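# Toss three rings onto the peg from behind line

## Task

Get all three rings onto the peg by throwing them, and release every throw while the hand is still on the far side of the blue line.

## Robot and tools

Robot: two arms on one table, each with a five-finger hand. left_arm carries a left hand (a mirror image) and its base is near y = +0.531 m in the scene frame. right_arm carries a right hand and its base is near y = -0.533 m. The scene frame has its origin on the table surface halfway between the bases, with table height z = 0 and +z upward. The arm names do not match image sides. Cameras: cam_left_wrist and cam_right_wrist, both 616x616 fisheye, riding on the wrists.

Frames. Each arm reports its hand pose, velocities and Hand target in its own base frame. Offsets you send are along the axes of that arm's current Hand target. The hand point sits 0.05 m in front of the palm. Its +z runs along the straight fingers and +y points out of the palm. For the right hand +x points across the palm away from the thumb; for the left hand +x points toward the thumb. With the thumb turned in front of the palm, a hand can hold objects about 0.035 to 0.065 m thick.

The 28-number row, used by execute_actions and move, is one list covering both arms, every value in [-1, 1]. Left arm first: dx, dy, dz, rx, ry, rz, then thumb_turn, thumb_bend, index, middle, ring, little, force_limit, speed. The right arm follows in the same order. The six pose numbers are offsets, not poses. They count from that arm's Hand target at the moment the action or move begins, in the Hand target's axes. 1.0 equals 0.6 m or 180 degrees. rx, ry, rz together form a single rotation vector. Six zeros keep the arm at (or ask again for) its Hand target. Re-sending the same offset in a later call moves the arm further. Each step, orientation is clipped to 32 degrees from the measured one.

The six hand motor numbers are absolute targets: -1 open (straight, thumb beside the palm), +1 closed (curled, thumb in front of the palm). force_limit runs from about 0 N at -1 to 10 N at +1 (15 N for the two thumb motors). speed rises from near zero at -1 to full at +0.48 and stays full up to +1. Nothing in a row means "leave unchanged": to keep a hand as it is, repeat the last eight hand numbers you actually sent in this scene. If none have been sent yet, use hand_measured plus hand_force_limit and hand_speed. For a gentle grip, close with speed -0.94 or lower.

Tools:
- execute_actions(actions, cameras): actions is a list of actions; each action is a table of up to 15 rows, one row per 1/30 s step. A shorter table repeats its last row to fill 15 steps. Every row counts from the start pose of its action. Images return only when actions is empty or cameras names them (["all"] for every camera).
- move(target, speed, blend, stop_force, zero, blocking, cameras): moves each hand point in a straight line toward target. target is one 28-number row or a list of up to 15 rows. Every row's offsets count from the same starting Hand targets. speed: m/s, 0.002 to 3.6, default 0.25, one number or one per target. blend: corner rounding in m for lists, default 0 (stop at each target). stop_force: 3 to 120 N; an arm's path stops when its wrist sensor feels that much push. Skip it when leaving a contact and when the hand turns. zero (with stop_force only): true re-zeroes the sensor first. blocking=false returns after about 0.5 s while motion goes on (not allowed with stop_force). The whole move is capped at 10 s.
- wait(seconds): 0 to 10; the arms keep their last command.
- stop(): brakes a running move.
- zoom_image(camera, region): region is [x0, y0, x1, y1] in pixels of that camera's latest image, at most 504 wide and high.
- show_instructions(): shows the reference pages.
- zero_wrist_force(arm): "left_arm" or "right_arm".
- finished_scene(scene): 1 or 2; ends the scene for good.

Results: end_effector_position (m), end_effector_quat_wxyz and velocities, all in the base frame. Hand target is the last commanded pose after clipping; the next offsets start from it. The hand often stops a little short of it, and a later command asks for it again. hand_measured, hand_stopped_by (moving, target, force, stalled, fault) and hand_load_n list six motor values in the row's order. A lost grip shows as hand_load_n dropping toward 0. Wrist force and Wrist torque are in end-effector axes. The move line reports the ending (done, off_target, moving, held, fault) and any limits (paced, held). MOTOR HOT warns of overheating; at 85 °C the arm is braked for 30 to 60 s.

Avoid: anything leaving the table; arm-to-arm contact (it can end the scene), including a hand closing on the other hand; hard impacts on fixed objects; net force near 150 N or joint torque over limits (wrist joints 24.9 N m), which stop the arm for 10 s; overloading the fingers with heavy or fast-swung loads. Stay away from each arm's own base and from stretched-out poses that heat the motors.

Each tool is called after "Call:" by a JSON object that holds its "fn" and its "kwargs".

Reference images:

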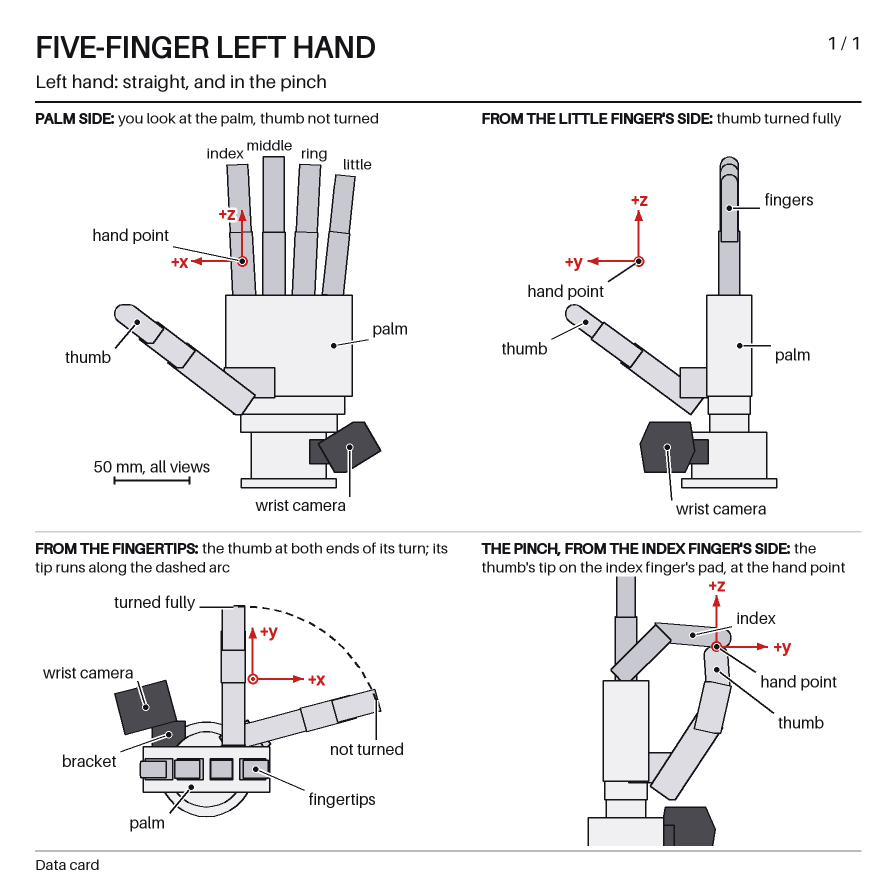

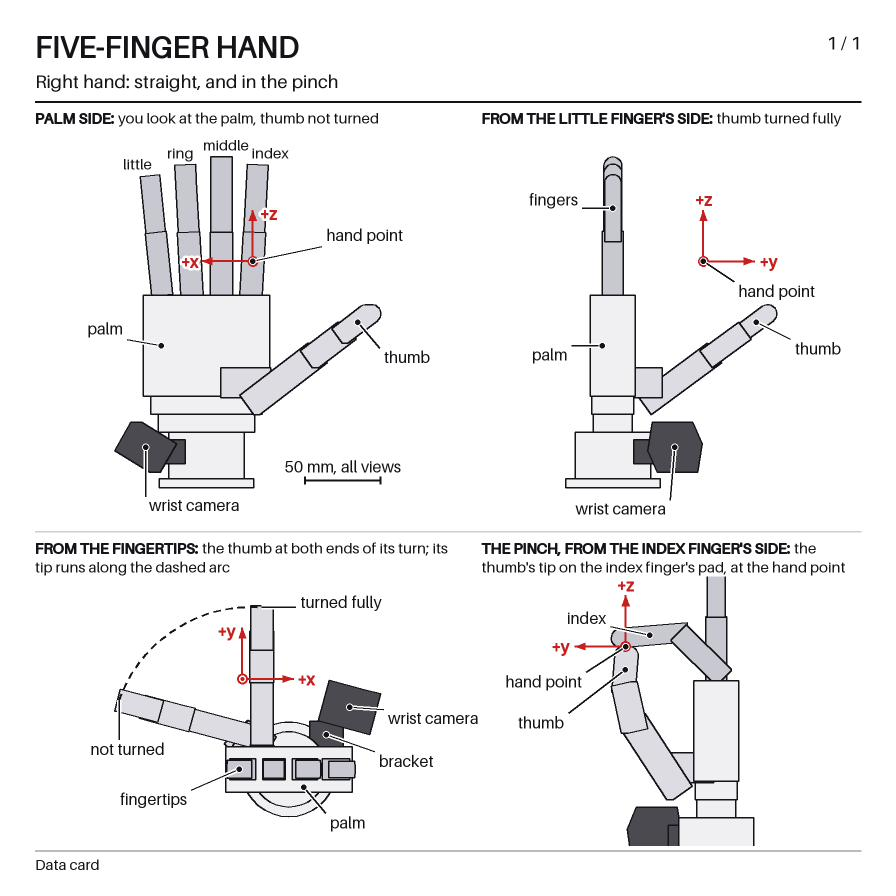

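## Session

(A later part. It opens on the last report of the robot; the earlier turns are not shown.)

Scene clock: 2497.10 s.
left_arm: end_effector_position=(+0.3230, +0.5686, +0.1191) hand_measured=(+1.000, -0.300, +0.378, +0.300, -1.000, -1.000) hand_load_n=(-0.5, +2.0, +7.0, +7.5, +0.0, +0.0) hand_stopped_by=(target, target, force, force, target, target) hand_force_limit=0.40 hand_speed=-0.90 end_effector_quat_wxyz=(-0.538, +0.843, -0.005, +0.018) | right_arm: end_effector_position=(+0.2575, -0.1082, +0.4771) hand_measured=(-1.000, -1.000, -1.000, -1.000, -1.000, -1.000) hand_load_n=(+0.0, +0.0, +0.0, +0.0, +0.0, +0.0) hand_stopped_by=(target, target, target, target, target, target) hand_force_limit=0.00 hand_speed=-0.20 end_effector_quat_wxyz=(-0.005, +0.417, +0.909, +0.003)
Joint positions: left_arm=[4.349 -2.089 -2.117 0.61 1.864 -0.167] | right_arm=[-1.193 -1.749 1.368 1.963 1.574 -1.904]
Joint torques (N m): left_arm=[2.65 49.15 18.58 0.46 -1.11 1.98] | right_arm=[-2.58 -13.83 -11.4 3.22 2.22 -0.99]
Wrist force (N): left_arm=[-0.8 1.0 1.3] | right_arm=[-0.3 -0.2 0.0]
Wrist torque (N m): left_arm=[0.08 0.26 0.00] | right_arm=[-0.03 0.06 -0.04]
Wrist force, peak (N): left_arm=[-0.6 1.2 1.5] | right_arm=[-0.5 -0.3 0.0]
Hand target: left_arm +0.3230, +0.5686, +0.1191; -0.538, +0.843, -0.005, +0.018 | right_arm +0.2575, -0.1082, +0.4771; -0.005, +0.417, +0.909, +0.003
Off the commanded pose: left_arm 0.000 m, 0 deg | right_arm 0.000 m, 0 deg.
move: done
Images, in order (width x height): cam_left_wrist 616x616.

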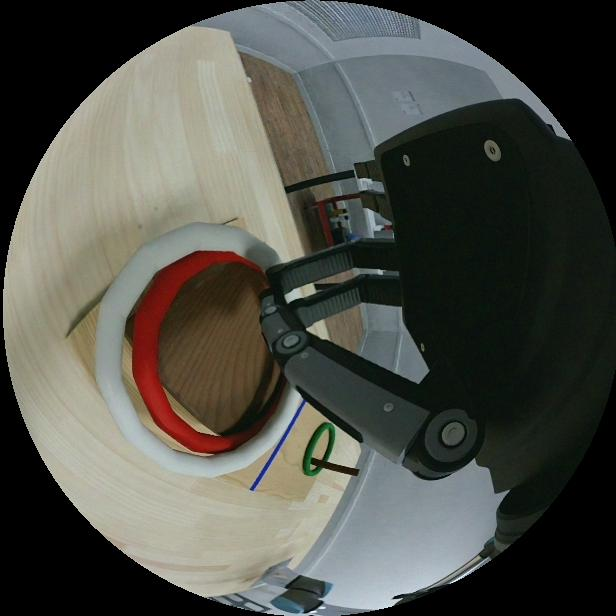

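Call:
{"fn": "move", "kwargs": {"target": [[0,0,0,0,0,0, 1,-0.45,-0.15,-0.2,-1,-1,0.4,-0.3, 0,0,0,0,0,0,-1,-1,-1,-1,-1,-1,0,-0.2],[-0.0003, 0.0121, 0.0056, 0,0,0, 1,-0.45,-0.15,-0.2,-1,-1,0.4,-0.3, 0,0,0,0,0,0,-1,-1,-1,-1,-1,-1,0,-0.2],[-0.0003, 0.0121, 0.0056, 0,0,0, 1,-0.3,-0.15,-0.2,-1,-1,0.4,-0.8, 0,0,0,0,0,0,-1,-1,-1,-1,-1,-1,0,-0.2],[-0.0003, 0.0121, 0.0056, 0,0,0, 1,-0.3,0.38,0.38,-1,-1,0.4,-0.9, 0,0,0,0,0,0,-1,-1,-1,-1,-1,-1,0,-0.2]], "speed": 0.05, "cameras": ["cam_left_wrist"]}}

Call:
{"fn": "zoom_image", "kwargs": {"camera": "cam_left_wrist", "region": [160, 200, 400, 440]}}

Scene clock: 2509.27 s.
left_arm: end_effector_position=(+0.3230, +0.5686, +0.1111) hand_measured=(+1.000, -0.300, +0.378, +0.300, -1.000, -1.000) hand_load_n=(-0.5, +2.0, +7.0, +7.5, +0.0, +0.0) hand_stopped_by=(target, target, target, force, target, target) hand_force_limit=0.40 hand_speed=-0.90 end_effector_quat_wxyz=(-0.538, +0.843, -0.005, +0.018) | right_arm: end_effector_position=(+0.2575, -0.1082, +0.4771) hand_measured=(-1.000, -1.000, -1.000, -1.000, -1.000, -1.000) hand_load_n=(+0.0, +0.0, +0.0, +0.5, -0.5, +0.0) hand_stopped_by=(target, target, target, target, target, target) hand_force_limit=0.00 hand_speed=-0.20 end_effector_quat_wxyz=(-0.005, +0.417, +0.909, +0.003)
Joint positions: left_arm=[4.349 -2.108 -2.119 0.631 1.864 -0.167] | right_arm=[-1.193 -1.749 1.368 1.963 1.574 -1.904]
Joint torques (N m): left_arm=[-5.08 48.07 18.94 0.55 1.25 -1.75] | right_arm=[-2.72 -13.63 -11.23 3.25 2.14 -0.89]
Wrist force (N): left_arm=[-0.6 -0.2 1.4] | right_arm=[0.1 0.0 -0.1]
Wrist torque (N m): left_arm=[0.03 0.22 0.04] | right_arm=[0.02 0.01 -0.01]
Wrist force, peak (N): left_arm=[-0.6 1.4 1.5] | right_arm=[-0.4 -0.4 0.2]
Hand target: left_arm +0.3230, +0.5686, +0.1111; -0.538, +0.843, -0.005, +0.018 | right_arm +0.2575, -0.1082, +0.4771; -0.005, +0.417, +0.909, +0.003
Off the commanded pose: left_arm 0.000 m, 0 deg | right_arm 0.000 m, 0 deg.
move: done
Images, in order (width x height): cam_left_wrist 616x616.

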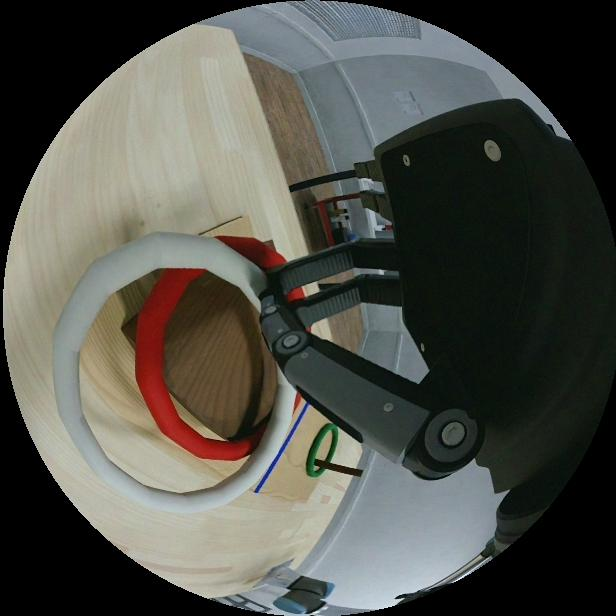

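Scaled by 2.100 from the camera's 616x616 image, which has a finer 880x880 frame.

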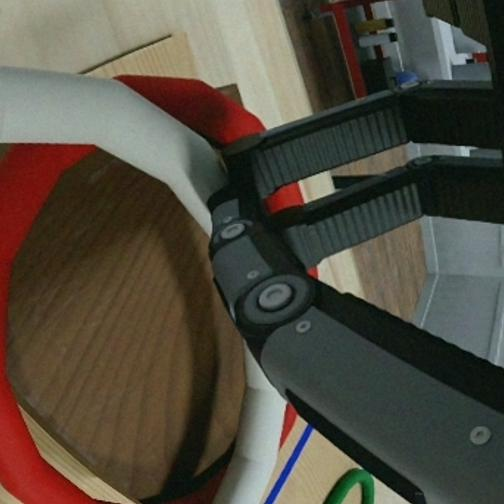

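Call:
{"fn": "move", "kwargs": {"target": [[0,0,0,0,0,0, 1,-0.3,-0.15,-0.2,-1,-1,0.4,-0.6, 0,0,0,0,0,0,-1,-1,-1,-1,-1,-1,0,-0.2],[0.0015, -0.0529, -0.0245, 0,0,0, 1,-0.3,-0.15,-0.2,-1,-1,0.4,-0.6, 0,0,0,0,0,0,-1,-1,-1,-1,-1,-1,0,-0.2]], "speed": 0.04, "cameras": ["cam_left_wrist"]}}

Scene clock: 2525.17 s.
left_arm: end_effector_position=(+0.3230, +0.5686, +0.1462) hand_measured=(+1.000, -0.300, -0.150, -0.200, -1.000, -1.000) hand_load_n=(+0.0, +0.0, +0.0, +0.0, +0.0, -0.5) hand_stopped_by=(target, target, target, target, target, target) hand_force_limit=0.40 hand_speed=-0.60 end_effector_quat_wxyz=(-0.538, +0.843, -0.005, +0.018) end_effector_velocity=(+0.000, +0.000, +0.000) end_effector_angular_velocity=(+0.004, -0.001, +0.000) | right_arm: end_effector_position=(+0.2575, -0.1082, +0.4771) hand_measured=(-1.000, -1.000, -1.000, -1.000, -1.000, -1.000) hand_load_n=(+0.0, +0.0, +0.0, +0.0, +0.0, +0.0) hand_stopped_by=(target, target, target, target, target, target) hand_force_limit=0.00 hand_speed=-0.20 end_effector_quat_wxyz=(-0.005, +0.417, +0.909, +0.003)
Joint positions: left_arm=[4.349 -2.025 -2.11 0.539 1.864 -0.167] | right_arm=[-1.193 -1.749 1.368 1.963 1.574 -1.904]
Joint velocities: left_arm=[0 -0.002 0 0.006 0.001 0] | right_arm=[within noise]
Joint torques (N m): left_arm=[-6.61 26.03 11.34 5.02 1.45 -1.76] | right_arm=[-2.4 -13.68 -11.45 3.26 2.27 -0.97]
Wrist force (N): left_arm=[-0.6 0.8 1.2] | right_arm=[-0.2 -0.1 -0.1]
Wrist torque (N m): left_arm=[0.06 0.23 0.02] | right_arm=[-0.01 0.06 -0.04]
Wrist force, peak (N): left_arm=[-0.6 1.5 1.1] | right_arm=[-0.4 -0.5 0.0]
Hand target: left_arm +0.3230, +0.5686, +0.1461; -0.538, +0.843, -0.005, +0.018 | right_arm +0.2575, -0.1082, +0.4771; -0.005, +0.417, +0.909, +0.003
Off the commanded pose: left_arm 0.000 m, 0 deg | right_arm 0.000 m, 0 deg.
move: done
Images, in order (width x height): cam_left_wrist 616x616.

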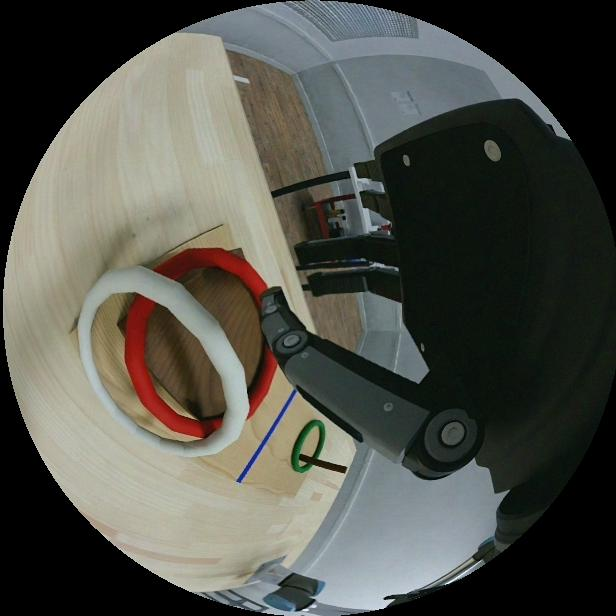

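Call:
{"fn": "zoom_image", "kwargs": {"camera": "cam_left_wrist", "region": [60, 220, 300, 460]}}

Scaled by 2.100 from the camera's 616x616 image, which has a finer 880x880 frame.

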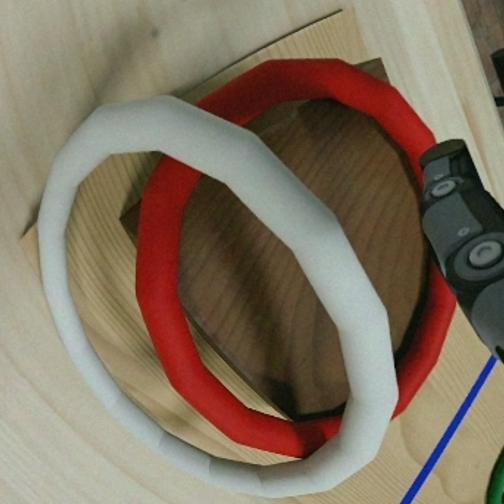

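Call:
{"fn": "move", "kwargs": {"target": [[0.0008, -0.0302, -0.0140, 0,0,0, 1,-0.5,-0.15,-0.2,-1,-1,0.4,-0.2, 0,0,0,0,0,0,-1,-1,-1,-1,-1,-1,0,-0.2],[0.0202, 0.0053, -0.0897, 0,0,0, 1,-0.5,-0.15,-0.2,-1,-1,0.4,-0.2, 0,0,0,0,0,0,-1,-1,-1,-1,-1,-1,0,-0.2]], "speed": 0.1, "cameras": ["cam_left_wrist"]}}

Call:
{"fn": "zoom_image", "kwargs": {"camera": "cam_left_wrist", "region": [100, 200, 380, 480]}}

Scene clock: 2569.13 s.
left_arm: end_effector_position=(+0.3333, +0.5181, +0.1662) hand_measured=(+1.000, -0.500, -0.150, -0.200, -1.000, -1.000) hand_load_n=(+0.0, +0.0, +0.0, +0.0, +0.0, +0.0) hand_stopped_by=(target, target, target, target, target, target) hand_force_limit=0.40 hand_speed=-0.20 end_effector_quat_wxyz=(-0.538, +0.843, -0.005, +0.018) | right_arm: end_effector_position=(+0.2575, -0.1082, +0.4771) hand_measured=(-1.000, -1.000, -1.000, -1.000, -1.000, -1.000) hand_load_n=(+0.0, +0.0, +0.0, +0.0, +0.0, +0.0) hand_stopped_by=(target, target, target, target, target, target) hand_force_limit=0.00 hand_speed=-0.20 end_effector_quat_wxyz=(-0.005, +0.417, +0.909, +0.003)
Joint positions: left_arm=[4.281 -1.924 -2.195 0.513 1.925 -0.199] | right_arm=[-1.193 -1.749 1.368 1.963 1.574 -1.904]
Joint torques (N m): left_arm=[6.87 22.23 21 0.34 -0.97 2.23] | right_arm=[-2.77 -13.45 -10.98 3.28 2.27 -0.97]
Wrist force (N): left_arm=[-0.6 0.7 1.5] | right_arm=[-0.2 -0.1 0.0]
Wrist torque (N m): left_arm=[0.04 0.24 0.15] | right_arm=[0.00 0.05 -0.03]
Wrist force, peak (N): left_arm=[-0.8 0.4 2.3] | right_arm=[-0.3 -0.2 0.5]
Hand target: left_arm +0.3332, +0.5181, +0.1661; -0.538, +0.843, -0.005, +0.018 | right_arm +0.2575, -0.1082, +0.4771; -0.005, +0.417, +0.909, +0.003
Off the commanded pose: left_arm 0.000 m, 0 deg | right_arm 0.000 m, 0 deg.
move: done
Images, in order (width x height): cam_left_wrist 616x616.

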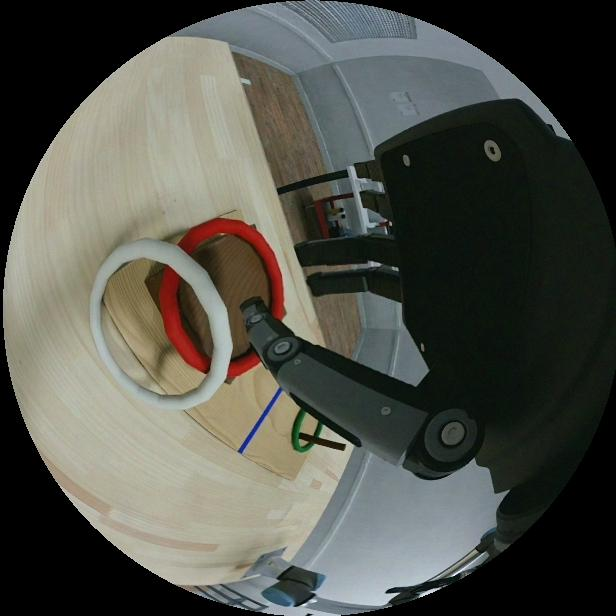

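Scaled by 1.800 from the camera's 616x616 image, which has a finer 880x880 frame.

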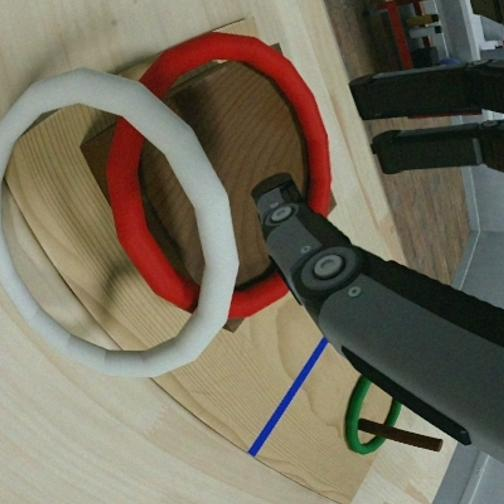

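Call:
{"fn": "move", "kwargs": {"target": [0.0004, 0.0535, -0.0322, 0,0,0, 1,-0.5,-0.15,-0.2,-1,-1,0.4,-0.2, 0,0,0,0,0,0,-1,-1,-1,-1,-1,-1,0,-0.2], "speed": 0.1, "cameras": ["cam_left_wrist"]}}

Call:
{"fn": "zoom_image", "kwargs": {"camera": "cam_left_wrist", "region": [60, 200, 340, 480]}}

Scene clock: 2594.03 s.
left_arm: end_effector_position=(+0.3332, +0.4871, +0.1450) hand_measured=(+1.000, -0.500, -0.150, -0.200, -1.000, -1.000) hand_load_n=(+0.0, +0.0, +0.0, +0.0, +0.0, +0.0) hand_stopped_by=(target, target, target, target, target, target) hand_force_limit=0.40 hand_speed=-0.20 end_effector_quat_wxyz=(-0.538, +0.843, -0.005, +0.018) | right_arm: end_effector_position=(+0.2575, -0.1082, +0.4771) hand_measured=(-1.000, -1.000, -1.000, -1.000, -1.000, -1.000) hand_load_n=(+0.0, -0.5, +0.0, +0.0, +0.0, +0.0) hand_stopped_by=(target, target, target, target, target, target) hand_force_limit=0.00 hand_speed=-0.20 end_effector_quat_wxyz=(-0.005, +0.417, +0.909, +0.003)
Joint positions: left_arm=[4.247 -1.939 -2.27 0.597 1.955 -0.215] | right_arm=[-1.193 -1.749 1.368 1.963 1.574 -1.904]
Joint torques (N m): left_arm=[5.39 42.55 19.14 0.39 -1.12 2.05] | right_arm=[-2.45 -13.48 -11.82 3.3 2.23 -0.95]
Wrist force (N): left_arm=[-0.9 0.8 1.6] | right_arm=[-0.1 0.1 0.1]
Wrist torque (N m): left_arm=[0.05 0.28 0.16] | right_arm=[0.02 0.04 -0.03]
Wrist force, peak (N): left_arm=[-0.9 1.5 1.4] | right_arm=[-0.4 -0.4 -0.1]
Hand target: left_arm +0.3331, +0.4871, +0.1451; -0.538, +0.843, -0.005, +0.018 | right_arm +0.2575, -0.1082, +0.4771; -0.005, +0.417, +0.909, +0.003
Off the commanded pose: left_arm 0.000 m, 0 deg | right_arm 0.000 m, 0 deg.
move: done
Images, in order (width x height): cam_left_wrist 616x616.

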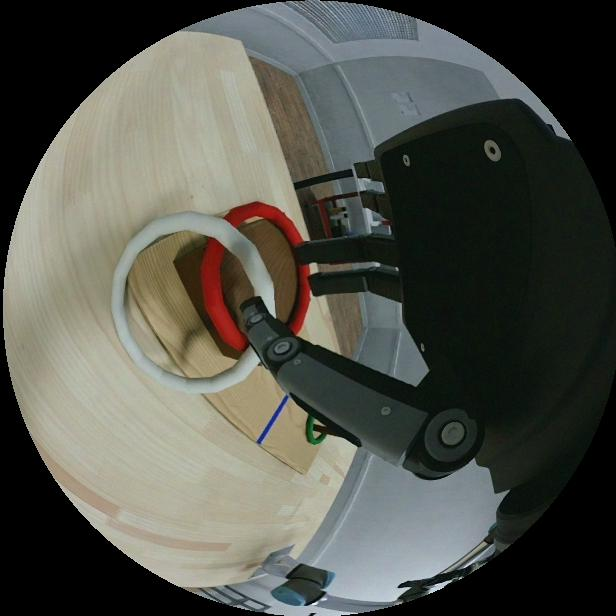

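Scaled by 1.800 from the camera's 616x616 image, which has a finer 880x880 frame.

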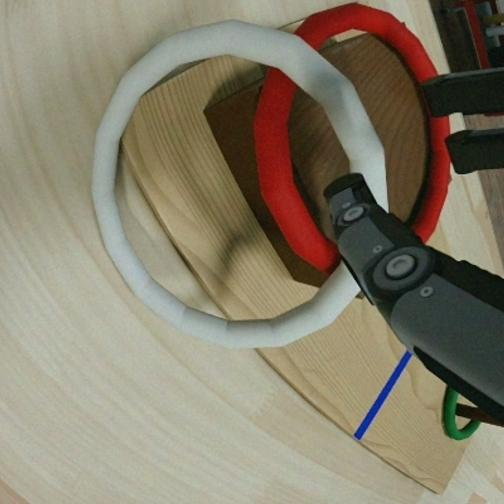

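Call:
{"fn": "move", "kwargs": {"target": [-0.0004, 0.0206, 0.0014, 0,0,0, 1,-0.8,-0.15,-0.2,-1,-1,0.4,-0.2, 0,0,0,0,0,0,-1,-1,-1,-1,-1,-1,0,-0.2], "speed": 0.06, "cameras": ["cam_left_wrist"]}}

Call:
{"fn": "zoom_image", "kwargs": {"camera": "cam_left_wrist", "region": [60, 200, 340, 480]}}

Scene clock: 2615.93 s.
left_arm: end_effector_position=(+0.3330, +0.4825, +0.1334) hand_measured=(+1.000, -0.800, -0.150, -0.200, -1.000, -1.000) hand_load_n=(+0.0, +0.0, +0.0, +0.0, +0.0, +0.0) hand_stopped_by=(target, target, target, target, target, target) hand_force_limit=0.40 hand_speed=-0.20 end_effector_quat_wxyz=(-0.538, +0.843, -0.005, +0.018) end_effector_velocity=(+0.000, +0.000, +0.000) end_effector_angular_velocity=(-0.004, +0.003, +0.001) | right_arm: end_effector_position=(+0.2575, -0.1082, +0.4771) hand_measured=(-1.000, -1.000, -1.000, -1.000, -1.000, -1.000) hand_load_n=(+0.0, +0.0, +0.0, +0.0, +0.0, +0.0) hand_stopped_by=(target, target, target, target, target, target) hand_force_limit=0.00 hand_speed=-0.20 end_effector_quat_wxyz=(-0.005, +0.417, +0.909, +0.003)
Joint positions: left_arm=[4.242 -1.966 -2.284 0.636 1.959 -0.218] | right_arm=[-1.193 -1.749 1.368 1.963 1.574 -1.904]
Joint velocities: left_arm=[0 0.002 0.001 -0.008 0.001 0] | right_arm=[within noise]
Joint torques (N m): left_arm=[1.01 43 18.79 0.37 0.27 -1.22] | right_arm=[-2.16 -13.42 -11.19 3.21 2.22 -0.96]
Wrist force (N): left_arm=[-0.7 0.7 1.6] | right_arm=[-0.1 -0.1 0.2]
Wrist torque (N m): left_arm=[0.04 0.25 0.17] | right_arm=[-0.01 0.03 -0.02]
Wrist force, peak (N): left_arm=[-1.1 1.0 1.7] | right_arm=[-0.3 -0.5 -0.1]
Hand target: left_arm +0.3330, +0.4826, +0.1336; -0.538, +0.843, -0.005, +0.018 | right_arm +0.2575, -0.1082, +0.4771; -0.005, +0.417, +0.909, +0.003
Off the commanded pose: left_arm 0.000 m, 0 deg | right_arm 0.000 m, 0 deg.
move: done
Images, in order (width x height): cam_left_wrist 616x616.

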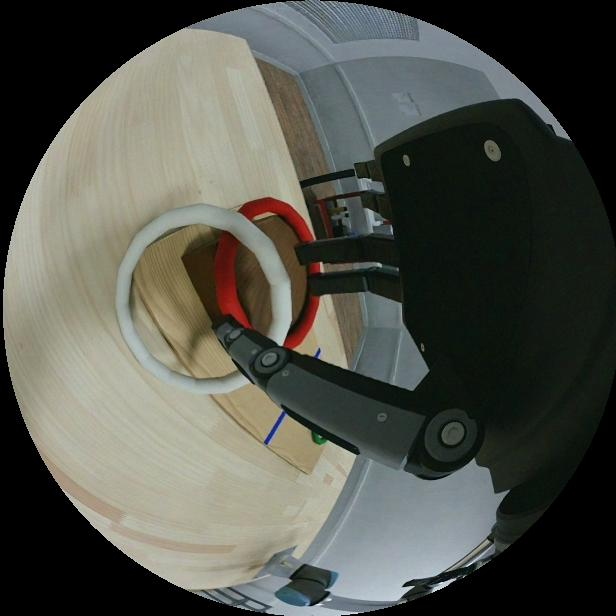

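Scaled by 1.800 from the camera's 616x616 image, which has a finer 880x880 frame.

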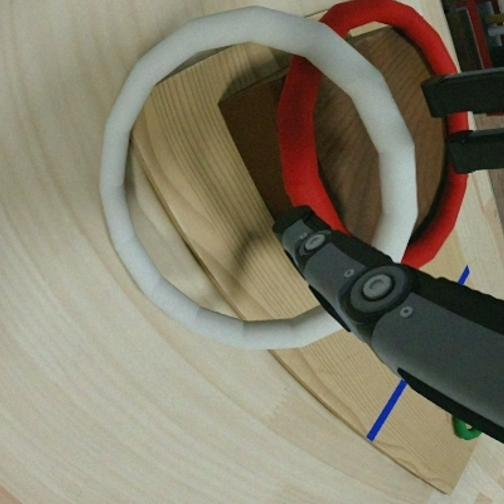

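Call:
{"fn": "move", "kwargs": {"target": [-0.0006,0.0203,0.0094,0,0,0,1,-0.8,-0.15,-0.2,-1,-1,0.4,-0.2,0,0,0,0,0,0,-1,-1,-1,-1,-1,-1,0,-0.2], "speed": 0.03, "stop_force": 3, "cameras": ["cam_left_wrist"]}}

Scene clock: 2703.97 s.
left_arm: end_effector_position=(+0.3330, +0.4826, +0.1201) hand_measured=(+1.000, -0.800, -0.150, -0.200, -1.000, -1.000) hand_load_n=(+0.0, +0.0, +0.0, +0.0, +0.0, +0.0) hand_stopped_by=(target, target, target, target, target, target) hand_force_limit=0.40 hand_speed=-0.20 end_effector_quat_wxyz=(-0.538, +0.843, -0.005, +0.018) | right_arm: end_effector_position=(+0.2575, -0.1082, +0.4771) hand_measured=(-1.000, -1.000, -1.000, -1.000, -1.000, -1.000) hand_load_n=(+0.0, +0.0, +0.0, +0.0, +0.0, +0.0) hand_stopped_by=(target, target, target, target, target, target) hand_force_limit=0.00 hand_speed=-0.20 end_effector_quat_wxyz=(-0.005, +0.417, +0.909, +0.003)
Joint positions: left_arm=[4.243 -2.004 -2.288 0.678 1.959 -0.218] | right_arm=[-1.193 -1.749 1.368 1.963 1.574 -1.904]
Joint torques (N m): left_arm=[4.07 43.88 18.15 0.26 -1.02 1.92] | right_arm=[-2.5 -12.79 -11.79 3.21 2.24 -0.85]
Wrist force (N): left_arm=[-0.7 0.9 1.4] | right_arm=[-0.1 0.0 0.1]
Wrist torque (N m): left_arm=[0.07 0.24 0.18] | right_arm=[0.00 0.04 -0.03]
Wrist force, peak (N): left_arm=[-0.8 1.3 1.6] | right_arm=[-0.5 -0.3 0.2]
Hand target: left_arm +0.3330, +0.4826, +0.1201; -0.538, +0.843, -0.005, +0.018 | right_arm +0.2575, -0.1082, +0.4771; -0.005, +0.417, +0.909, +0.003
Off the commanded pose: left_arm 0.000 m, 0 deg | right_arm 0.000 m, 0 deg.
move: done
Images, in order (width x height): cam_left_wrist 616x616.

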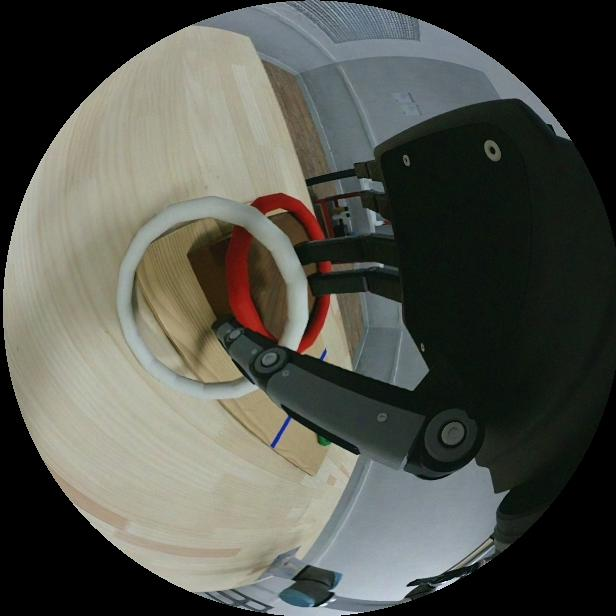

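Call:
{"fn": "zoom_image", "kwargs": {"camera": "cam_left_wrist", "region": [180, 170, 360, 380]}}

Scaled by 2.400 from the camera's 616x616 image, which has a finer 880x880 frame.

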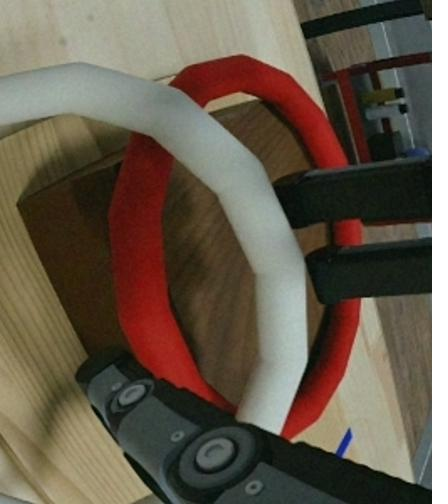

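Call:
{"fn": "move", "kwargs": {"target": [-0.0004,0.0136,0.0063,0,0,0,1,-0.8,-0.15,-0.2,-1,-1,0.4,-0.2,0,0,0,0,0,0,-1,-1,-1,-1,-1,-1,0,-0.2], "speed": 0.02, "stop_force": 3, "cameras": ["cam_left_wrist"]}}

Call:
{"fn": "zoom_image", "kwargs": {"camera": "cam_left_wrist", "region": [180, 170, 360, 380]}}

Scene clock: 2764.53 s.
left_arm: end_effector_position=(+0.3330, +0.4826, +0.1111) hand_measured=(+1.000, -0.800, -0.150, -0.200, -1.000, -1.000) hand_load_n=(+0.0, +0.0, +0.0, +0.0, -0.5, +0.0) hand_stopped_by=(target, target, target, target, target, target) hand_force_limit=0.40 hand_speed=-0.20 end_effector_quat_wxyz=(-0.538, +0.843, -0.005, +0.018) | right_arm: end_effector_position=(+0.2575, -0.1082, +0.4771) hand_measured=(-1.000, -1.000, -1.000, -1.000, -1.000, -1.000) hand_load_n=(+0.0, +0.0, +0.0, +0.0, +0.0, +0.0) hand_stopped_by=(target, target, target, target, target, target) hand_force_limit=0.00 hand_speed=-0.20 end_effector_quat_wxyz=(-0.005, +0.417, +0.909, +0.003)
Joint positions: left_arm=[4.243 -2.029 -2.289 0.705 1.959 -0.218] | right_arm=[-1.193 -1.749 1.368 1.963 1.574 -1.904]
Joint torques (N m): left_arm=[5.55 44.36 10.18 0.27 -0.99 1.89] | right_arm=[-2.56 -12.97 -11.67 3.09 2.17 -0.87]
Wrist force (N): left_arm=[-0.6 1.1 1.4] | right_arm=[-0.1 -0.2 0.1]
Wrist torque (N m): left_arm=[0.11 0.23 0.18] | right_arm=[-0.02 0.04 -0.03]
Wrist force, peak (N): left_arm=[-0.9 1.0 1.7] | right_arm=[-0.4 -0.4 -0.1]
Hand target: left_arm +0.3330, +0.4826, +0.1111; -0.538, +0.843, -0.005, +0.018 | right_arm +0.2575, -0.1082, +0.4771; -0.005, +0.417, +0.909, +0.003
Off the commanded pose: left_arm 0.000 m, 0 deg | right_arm 0.000 m, 0 deg.
move: done
Images, in order (width x height): cam_left_wrist 616x616.

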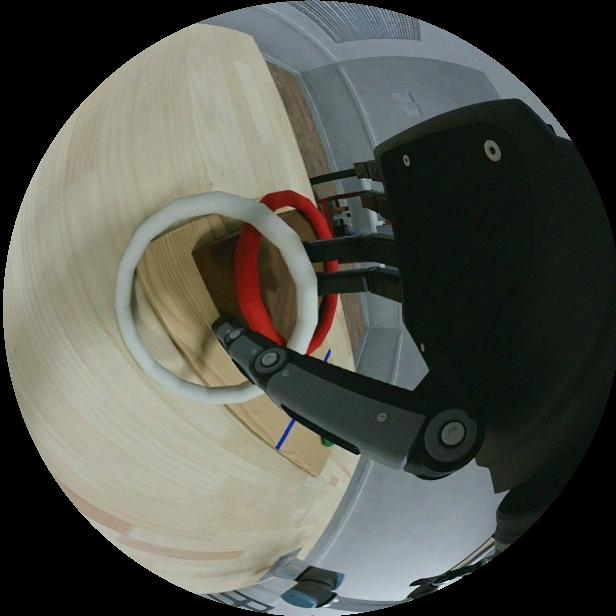

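Scaled by 2.400 from the camera's 616x616 image, which has a finer 880x880 frame.

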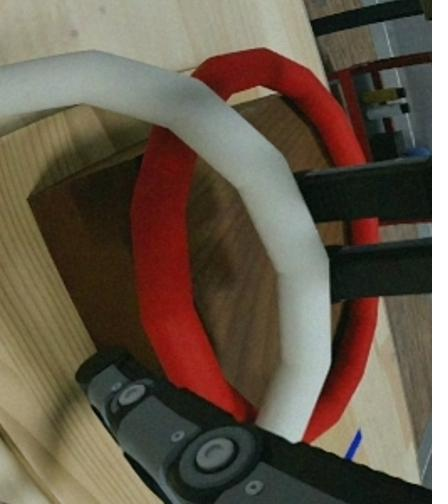

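Call:
{"fn": "move", "kwargs": {"target": [-0.0002,0.0062,0.0084,0,0,0,1,-0.8,-0.15,-0.2,-1,-1,0.4,-0.2,0,0,0,0,0,0,-1,-1,-1,-1,-1,-1,0,-0.2], "speed": 0.02, "stop_force": 3}}

Call:
{"fn": "execute_actions", "kwargs": {"actions": [[[0,0,0,0,0,0,1,-0.3,-0.15,-0.2,-1,-1,0.4,-0.85,0,0,0,0,0,0,-1,-1,-1,-1,-1,-1,0,-0.2]]], "cameras": ["cam_left_wrist"]}}

Call:
{"fn": "zoom_image", "kwargs": {"camera": "cam_left_wrist", "region": [180, 170, 360, 380]}}

Scene clock: 2795.30 s.
left_arm: end_effector_position=(+0.3331, +0.4856, +0.1056) hand_measured=(+1.000, -0.800, -0.150, -0.200, -1.000, -1.000) hand_load_n=(+0.0, +0.0, +0.0, +0.0, +0.0, +0.0) hand_stopped_by=(target, target, target, target, target, target) hand_force_limit=0.40 hand_speed=-0.20 end_effector_quat_wxyz=(-0.538, +0.843, -0.005, +0.018) | right_arm: end_effector_position=(+0.2575, -0.1082, +0.4771) hand_measured=(-1.000, -1.000, -1.000, -1.000, -1.000, -1.000) hand_load_n=(+0.0, +0.0, +0.0, +0.0, +0.0, +0.0) hand_stopped_by=(target, target, target, target, target, target) hand_force_limit=0.00 hand_speed=-0.20 end_effector_quat_wxyz=(-0.005, +0.417, +0.909, +0.003)
Joint positions: left_arm=[4.246 -2.048 -2.284 0.719 1.956 -0.216] | right_arm=[-1.193 -1.749 1.368 1.963 1.574 -1.904]
Joint torques (N m): left_arm=[-5.27 44.43 2.03 0.27 1.43 0.04] | right_arm=[-2.35 -13.24 -11.26 3.2 2.15 -0.98]
Wrist force (N): left_arm=[-0.8 0.7 1.4] | right_arm=[-0.1 0.0 0.0]
Wrist torque (N m): left_arm=[0.05 0.25 0.00] | right_arm=[0.00 0.03 -0.03]
Wrist force, peak (N): left_arm=[-0.9 0.9 1.7] | right_arm=[-0.5 -0.4 0.4]
Hand target: left_arm +0.3331, +0.4856, +0.1056; -0.538, +0.843, -0.005, +0.018 | right_arm +0.2575, -0.1082, +0.4771; -0.005, +0.417, +0.909, +0.003
Off the commanded pose: left_arm 0.000 m, 0 deg | right_arm 0.000 m, 0 deg.
move: done

Scene clock: 2797.90 s.
left_arm: end_effector_position=(+0.3331, +0.4856, +0.1056) hand_measured=(+1.000, -0.300, -0.150, -0.200, -1.000, -1.000) hand_load_n=(+0.0, +0.5, -0.5, +0.0, +0.0, +0.0) hand_stopped_by=(target, target, target, target, target, target) hand_force_limit=0.40 hand_speed=-0.85 end_effector_quat_wxyz=(-0.538, +0.843, -0.005, +0.018) | right_arm: end_effector_position=(+0.2575, -0.1082, +0.4771) hand_measured=(-1.000, -1.000, -1.000, -1.000, -1.000, -1.000) hand_load_n=(+0.0, +0.0, +0.0, +0.0, +0.0, +0.0) hand_stopped_by=(target, target, target, target, target, target) hand_force_limit=0.00 hand_speed=-0.20 end_effector_quat_wxyz=(-0.005, +0.417, +0.909, +0.003)
Joint positions: left_arm=[4.246 -2.048 -2.284 0.719 1.956 -0.216] | right_arm=[-1.193 -1.749 1.368 1.963 1.574 -1.904]
Joint torques (N m): left_arm=[-4.18 44.39 2.66 0.44 1.37 -1.42] | right_arm=[-2.32 -13.73 -11.42 3.25 2.23 -0.82]
Wrist force (N): left_arm=[-0.5 0.9 1.4] | right_arm=[-0.1 0.0 0.1]
Wrist torque (N m): left_arm=[0.07 0.21 0.02] | right_arm=[0.00 0.03 -0.03]
Wrist force, peak (N): left_arm=[-0.7 1.1 1.6] | right_arm=[-0.3 -0.3 0.1]
Hand target: left_arm +0.3331, +0.4856, +0.1056; -0.538, +0.843, -0.005, +0.018 | right_arm +0.2575, -0.1082, +0.4771; -0.005, +0.417, +0.909, +0.003
Off the commanded pose: left_arm 0.000 m, 0 deg | right_arm 0.000 m, 0 deg.
Step readings (end_effector_position of left_arm | right_arm):
0: (+0.3331, +0.4856, +0.1056) | (+0.2575, -0.1082, +0.4771)
1: (+0.3331, +0.4856, +0.1056) | (+0.2575, -0.1082, +0.4771)
2: (+0.3331, +0.4856, +0.1056) | (+0.2575, -0.1082, +0.4771)
4: (+0.3331, +0.4856, +0.1056) | (+0.2575, -0.1082, +0.4771)
8: (+0.3331, +0.4856, +0.1056) | (+0.2575, -0.1082, +0.4771)
15: (+0.3331, +0.4856, +0.1056) | (+0.2575, -0.1082, +0.4771)
Images, in order (width x height): cam_left_wrist 616x616.

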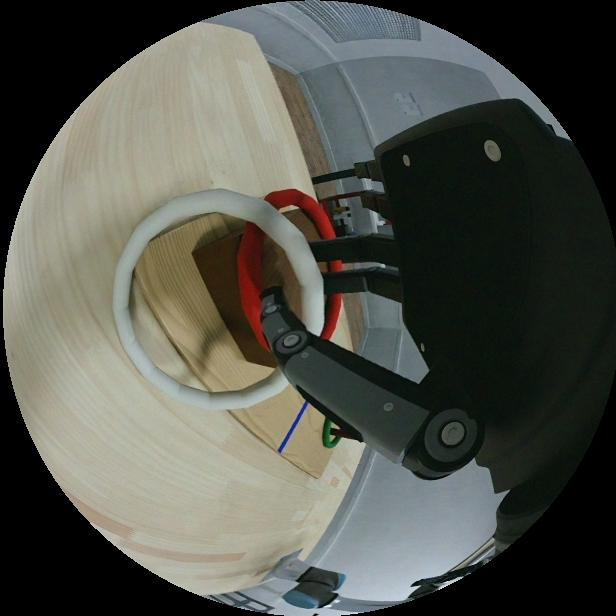

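Scaled by 2.400 from the camera's 616x616 image, which has a finer 880x880 frame.

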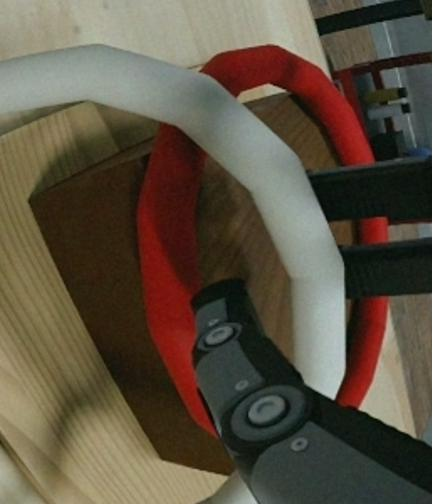

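Call:
{"fn": "execute_actions", "kwargs": {"actions": [[[0,0,0,0,0,0,1,-0.3,0.4,0.4,-1,-1,0.4,-0.9,0,0,0,0,0,0,-1,-1,-1,-1,-1,-1,0,-0.2]],[[0,0,0,0,0,0,1,-0.3,0.4,0.4,-1,-1,0.4,-0.9,0,0,0,0,0,0,-1,-1,-1,-1,-1,-1,0,-0.2]],[[0,0,0,0,0,0,1,-0.3,0.4,0.4,-1,-1,0.4,-0.9,0,0,0,0,0,0,-1,-1,-1,-1,-1,-1,0,-0.2]],[[0,0,0,0,0,0,1,-0.3,0.4,0.4,-1,-1,0.4,-0.9,0,0,0,0,0,0,-1,-1,-1,-1,-1,-1,0,-0.2]]], "cameras": ["cam_left_wrist"]}}

Call:
{"fn": "zoom_image", "kwargs": {"camera": "cam_left_wrist", "region": [180, 170, 360, 380]}}

Scene clock: 2809.00 s.
left_arm: end_effector_position=(+0.3331, +0.4856, +0.1056) hand_measured=(+1.000, -0.300, +0.248, +0.300, -1.000, -1.000) hand_load_n=(+0.0, +1.0, +0.0, +8.0, +0.0, +0.0) hand_stopped_by=(target, target, force, force, target, target) hand_force_limit=0.40 hand_speed=-0.90 end_effector_quat_wxyz=(-0.538, +0.843, -0.005, +0.018) | right_arm: end_effector_position=(+0.2575, -0.1082, +0.4771) hand_measured=(-1.000, -1.000, -1.000, -1.000, -1.000, -1.000) hand_load_n=(+0.0, +0.0, +0.0, +0.0, +0.0, +0.0) hand_stopped_by=(target, target, target, target, target, target) hand_force_limit=0.00 hand_speed=-0.20 end_effector_quat_wxyz=(-0.005, +0.417, +0.909, +0.003)
Joint positions: left_arm=[4.246 -2.048 -2.284 0.719 1.956 -0.216] | right_arm=[-1.193 -1.749 1.368 1.963 1.574 -1.904]
Joint torques (N m): left_arm=[-4.71 44.4 4.53 1.11 1.35 -1.46] | right_arm=[-2.79 -13.02 -11.43 3.23 2.18 -0.8]
Wrist force (N): left_arm=[-0.7 1.1 1.5] | right_arm=[-0.2 -0.1 0.0]
Wrist torque (N m): left_arm=[0.10 0.25 0.00] | right_arm=[-0.02 0.06 -0.03]
Wrist force, peak (N): left_arm=[-0.7 1.6 1.5] | right_arm=[-0.3 -0.2 0.4]
Hand target: left_arm +0.3331, +0.4856, +0.1056; -0.538, +0.843, -0.005, +0.018 | right_arm +0.2575, -0.1082, +0.4771; -0.005, +0.417, +0.909, +0.003
Off the commanded pose: left_arm 0.000 m, 0 deg | right_arm 0.000 m, 0 deg.
Step readings (end_effector_position of left_arm | right_arm):
0: (+0.3331, +0.4856, +0.1056) | (+0.2575, -0.1082, +0.4771)
1: (+0.3331, +0.4856, +0.1056) | (+0.2575, -0.1082, +0.4771)
2: (+0.3331, +0.4856, +0.1056) | (+0.2575, -0.1082, +0.4771)
4: (+0.3331, +0.4856, +0.1056) | (+0.2575, -0.1082, +0.4771)
8: (+0.3331, +0.4856, +0.1056) | (+0.2575, -0.1082, +0.4771)
15: (+0.3331, +0.4856, +0.1056) | (+0.2575, -0.1082, +0.4771)
16: (+0.3331, +0.4856, +0.1056) | (+0.2575, -0.1082, +0.4771)
17: (+0.3331, +0.4856, +0.1056) | (+0.2575, -0.1082, +0.4771)
19: (+0.3331, +0.4856, +0.1056) | (+0.2575, -0.1082, +0.4771)
23: (+0.3331, +0.4856, +0.1056) | (+0.2575, -0.1082, +0.4771)
30: (+0.3331, +0.4856, +0.1056) | (+0.2575, -0.1082, +0.4771)
31: (+0.3331, +0.4856, +0.1056) | (+0.2575, -0.1082, +0.4771)
32: (+0.3331, +0.4856, +0.1056) | (+0.2575, -0.1082, +0.4771)
34: (+0.3331, +0.4856, +0.1056) | (+0.2575, -0.1082, +0.4771)
38: (+0.3331, +0.4856, +0.1056) | (+0.2575, -0.1082, +0.4771)
45: (+0.3331, +0.4856, +0.1056) | (+0.2575, -0.1082, +0.4771)
46: (+0.3331, +0.4856, +0.1056) | (+0.2575, -0.1082, +0.4771)
47: (+0.3331, +0.4856, +0.1056) | (+0.2575, -0.1082, +0.4771)
49: (+0.3331, +0.4856, +0.1056) | (+0.2575, -0.1082, +0.4771)
53: (+0.3331, +0.4856, +0.1056) | (+0.2575, -0.1082, +0.4771)
60: (+0.3331, +0.4856, +0.1056) | (+0.2575, -0.1082, +0.4771)
Images, in order (width x height): cam_left_wrist 616x616.

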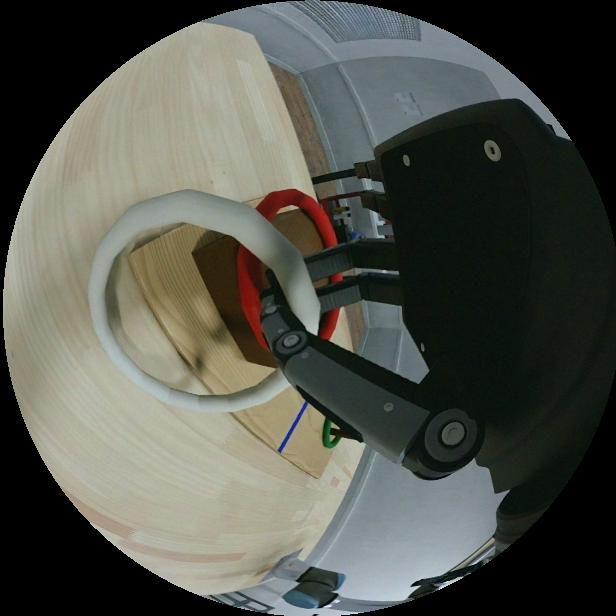

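Scaled by 2.400 from the camera's 616x616 image, which has a finer 880x880 frame.

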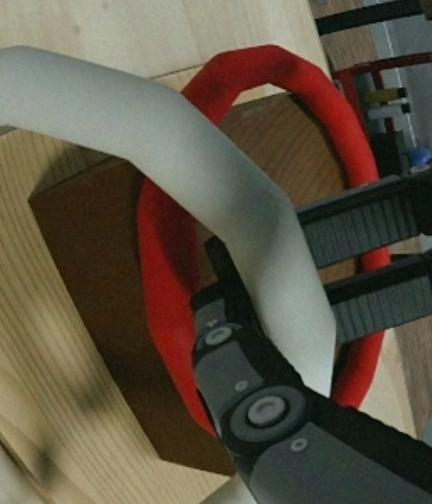

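Call:
{"fn": "move", "kwargs": {"target": [0.0025,-0.0907,-0.0420,0,0,0,1,-0.3,0.4,0.4,-1,-1,0.4,-0.9,0,0,0,0,0,0,-1,-1,-1,-1,-1,-1,0,-0.2], "speed": 0.05, "cameras": ["cam_left_wrist"]}}

Call:
{"fn": "zoom_image", "kwargs": {"camera": "cam_left_wrist", "region": [60, 150, 360, 450]}}

Scene clock: 2820.50 s.
left_arm: end_effector_position=(+0.3332, +0.4857, +0.1658) hand_measured=(+1.000, -0.300, +0.248, +0.300, -1.000, -1.000) hand_load_n=(+0.0, +1.0, +0.0, +8.5, -0.5, +0.0) hand_stopped_by=(target, target, force, force, target, target) hand_force_limit=0.40 hand_speed=-0.90 end_effector_quat_wxyz=(-0.538, +0.843, -0.005, +0.018) | right_arm: end_effector_position=(+0.2575, -0.1082, +0.4771) hand_measured=(-1.000, -1.000, -1.000, -1.000, -1.000, -1.000) hand_load_n=(+0.0, +0.0, +0.0, +0.0, +0.0, +0.0) hand_stopped_by=(target, target, target, target, target, target) hand_force_limit=0.00 hand_speed=-0.20 end_effector_quat_wxyz=(-0.005, +0.417, +0.909, +0.003)
Joint positions: left_arm=[4.246 -1.883 -2.263 0.534 1.956 -0.216] | right_arm=[-1.193 -1.749 1.368 1.963 1.574 -1.904]
Joint torques (N m): left_arm=[-4.35 19.82 5.6 5.32 1.49 0.85] | right_arm=[-2.45 -13.1 -11.03 3.15 2.29 -0.87]
Wrist force (N): left_arm=[-0.8 1.3 1.7] | right_arm=[-0.1 -0.3 0.0]
Wrist torque (N m): left_arm=[0.07 0.28 -0.02] | right_arm=[-0.04 0.04 -0.03]
Wrist force, peak (N): left_arm=[-0.8 1.9 1.8] | right_arm=[-0.5 -0.3 0.0]
Hand target: left_arm +0.3331, +0.4857, +0.1656; -0.538, +0.843, -0.005, +0.018 | right_arm +0.2575, -0.1082, +0.4771; -0.005, +0.417, +0.909, +0.003
Off the commanded pose: left_arm 0.000 m, 0 deg | right_arm 0.000 m, 0 deg.
move: done
Images, in order (width x height): cam_left_wrist 616x616.

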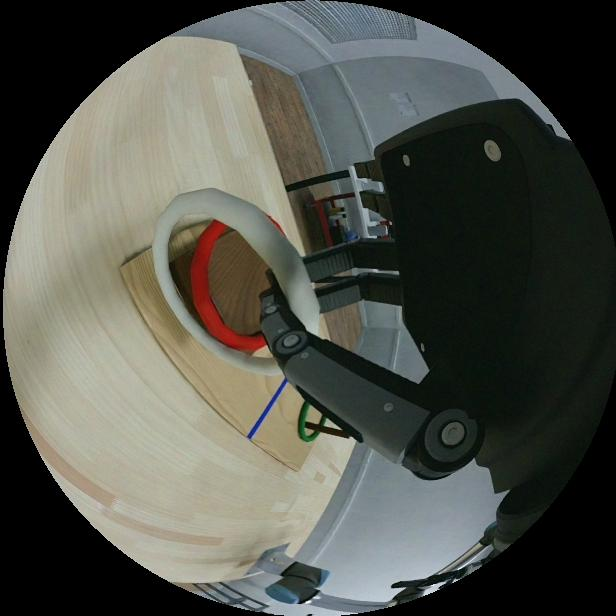

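Scaled by 1.680 from the camera's 616x616 image, which has a finer 880x880 frame.

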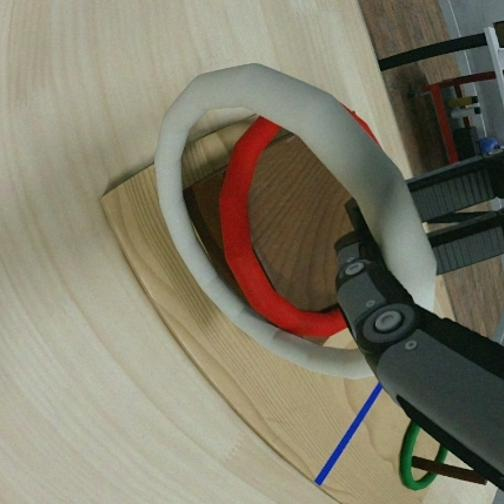

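Call:
{"fn": "move", "kwargs": {"target": [[0.0039,-0.1417,-0.0657,0,0,0,1,-0.3,0.4,0.4,-1,-1,0.4,-0.9,0,0,0,0,0,0,-1,-1,-1,-1,-1,-1,0,-0.2],[0.0065,-0.2467,-0.0225,-0.25,-0.0065,-0.001,1,-0.3,0.4,0.4,-1,-1,0.4,-0.9,0,0,0,0,0,0,-1,-1,-1,-1,-1,-1,0,-0.2]], "speed": 0.15, "blend": 0.03, "cameras": ["cam_left_wrist"]}}

Scene clock: 2889.33 s.
left_arm: end_effector_position=(+0.3350, +0.5357, +0.3056) hand_measured=(+1.000, -0.300, +0.248, +0.300, -1.000, -1.000) hand_load_n=(+0.0, +1.5, +0.0, +8.5, -0.5, +0.0) hand_stopped_by=(target, target, force, force, target, target) hand_force_limit=0.40 hand_speed=-0.90 end_effector_quat_wxyz=(-0.174, +0.985, -0.005, +0.007) | right_arm: end_effector_position=(+0.2575, -0.1082, +0.4771) hand_measured=(-1.000, -1.000, -1.000, -1.000, -1.000, -1.000) hand_load_n=(+0.0, +0.0, +0.0, +0.0, +0.0, +0.0) hand_stopped_by=(target, target, target, target, target, target) hand_force_limit=0.00 hand_speed=-0.20 end_effector_quat_wxyz=(-0.005, +0.417, +0.909, +0.003)
Joint positions: left_arm=[4.405 -1.787 -1.483 -1.103 1.66 -0.282] | right_arm=[-1.193 -1.749 1.368 1.963 1.574 -1.904]
Joint torques (N m): left_arm=[-6.6 45.25 27.24 2 0.96 -0.7] | right_arm=[-2.26 -13.23 -11.38 3.22 2.18 -0.78]
Wrist force (N): left_arm=[-0.3 0.6 1.2] | right_arm=[0.0 0.0 -0.1]
Wrist torque (N m): left_arm=[0.04 0.08 -0.01] | right_arm=[0.00 0.03 -0.02]
Wrist force, peak (N): left_arm=[-0.9 3.2 2.3] | right_arm=[-0.4 -0.1 0.5]
Hand target: left_arm +0.3350, +0.5357, +0.3056; -0.174, +0.985, -0.005, +0.007 | right_arm +0.2575, -0.1082, +0.4771; -0.005, +0.417, +0.909, +0.003
Off the commanded pose: left_arm 0.000 m, 0 deg | right_arm 0.000 m, 0 deg.
move: done
Images, in order (width x height): cam_left_wrist 616x616.

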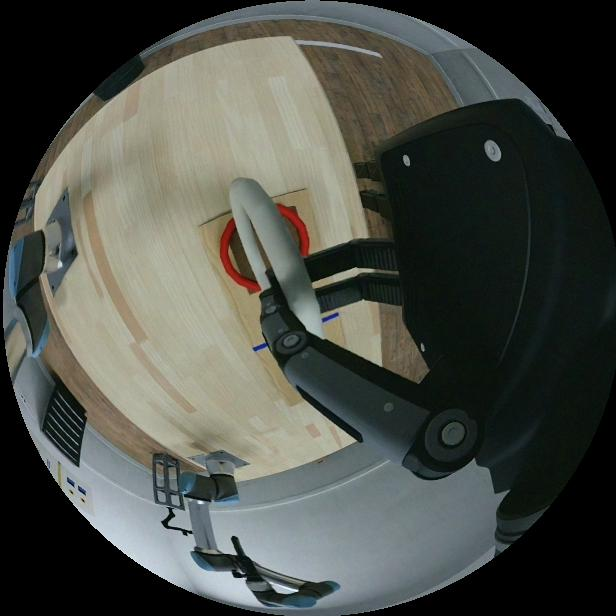

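Call:
{"fn": "zoom_image", "kwargs": {"camera": "cam_left_wrist", "region": [190, 160, 360, 360]}}

Scaled by 2.520 from the camera's 616x616 image, which has a finer 880x880 frame.

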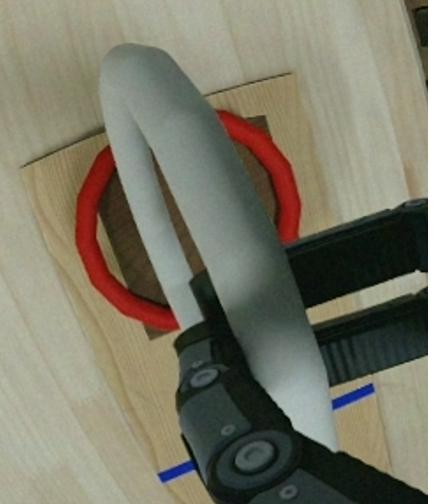

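Call:
{"fn": "move", "kwargs": {"target": [-0.0028,0.0970,0.0710,0,0,0,1,-0.3,0.4,0.4,-1,-1,0.4,-0.9,0,0,0,0,0,0,-1,-1,-1,-1,-1,-1,0,-0.2], "speed": 0.08, "cameras": ["cam_left_wrist"]}}

Call:
{"fn": "zoom_image", "kwargs": {"camera": "cam_left_wrist", "region": [190, 160, 360, 360]}}

Scene clock: 3018.97 s.
left_arm: end_effector_position=(+0.3336, +0.4957, +0.2458) hand_measured=(+1.000, -0.300, +0.248, +0.300, -1.000, -1.000) hand_load_n=(+0.0, +1.0, +0.0, +8.0, +0.0, +0.0) hand_stopped_by=(target, target, force, force, target, target) hand_force_limit=0.40 hand_speed=-0.90 end_effector_quat_wxyz=(-0.175, +0.985, -0.005, +0.007) | right_arm: end_effector_position=(+0.2575, -0.1082, +0.4771) hand_measured=(-1.000, -1.000, -1.000, -1.000, -1.000, -1.000) hand_load_n=(+0.0, +0.0, +0.0, +0.0, +0.0, +0.0) hand_stopped_by=(target, target, target, target, target, target) hand_force_limit=0.00 hand_speed=-0.20 end_effector_quat_wxyz=(-0.005, +0.417, +0.909, +0.003)
Joint positions: left_arm=[4.385 -1.733 -1.703 -0.938 1.667 -0.301] | right_arm=[-1.193 -1.749 1.368 1.963 1.574 -1.904]
Joint torques (N m): left_arm=[3.8 22.64 22.88 1.23 -0.62 1.92] | right_arm=[-2.23 -12.91 -11.61 3.23 2.22 -0.7]
Wrist force (N): left_arm=[-0.1 0.6 1.0] | right_arm=[0.0 0.0 -0.1]
Wrist torque (N m): left_arm=[0.03 0.06 0.18] | right_arm=[0.02 0.03 -0.02]
Wrist force, peak (N): left_arm=[-0.1 1.4 1.7] | right_arm=[-0.2 -0.6 -0.1]
Hand target: left_arm +0.3336, +0.4957, +0.2456; -0.174, +0.985, -0.005, +0.007 | right_arm +0.2575, -0.1082, +0.4771; -0.005, +0.417, +0.909, +0.003
Off the commanded pose: left_arm 0.000 m, 0 deg | right_arm 0.000 m, 0 deg.
move: done
Images, in order (width x height): cam_left_wrist 616x616.

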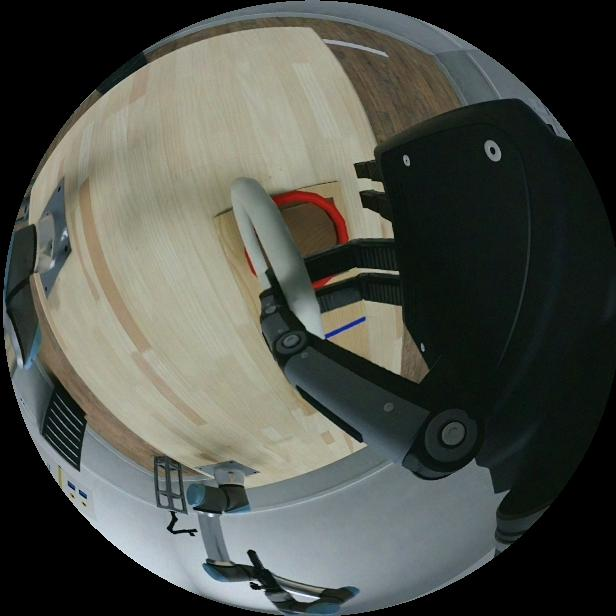

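Scaled by 2.520 from the camera's 616x616 image, which has a finer 880x880 frame.

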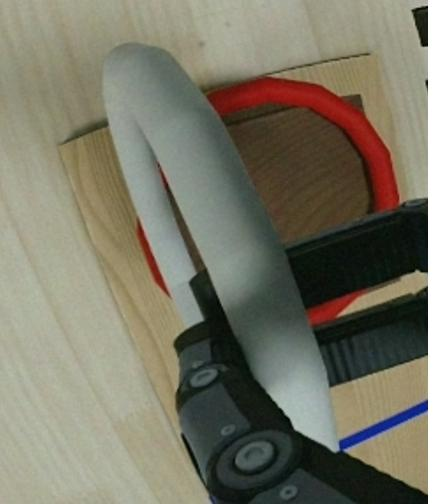

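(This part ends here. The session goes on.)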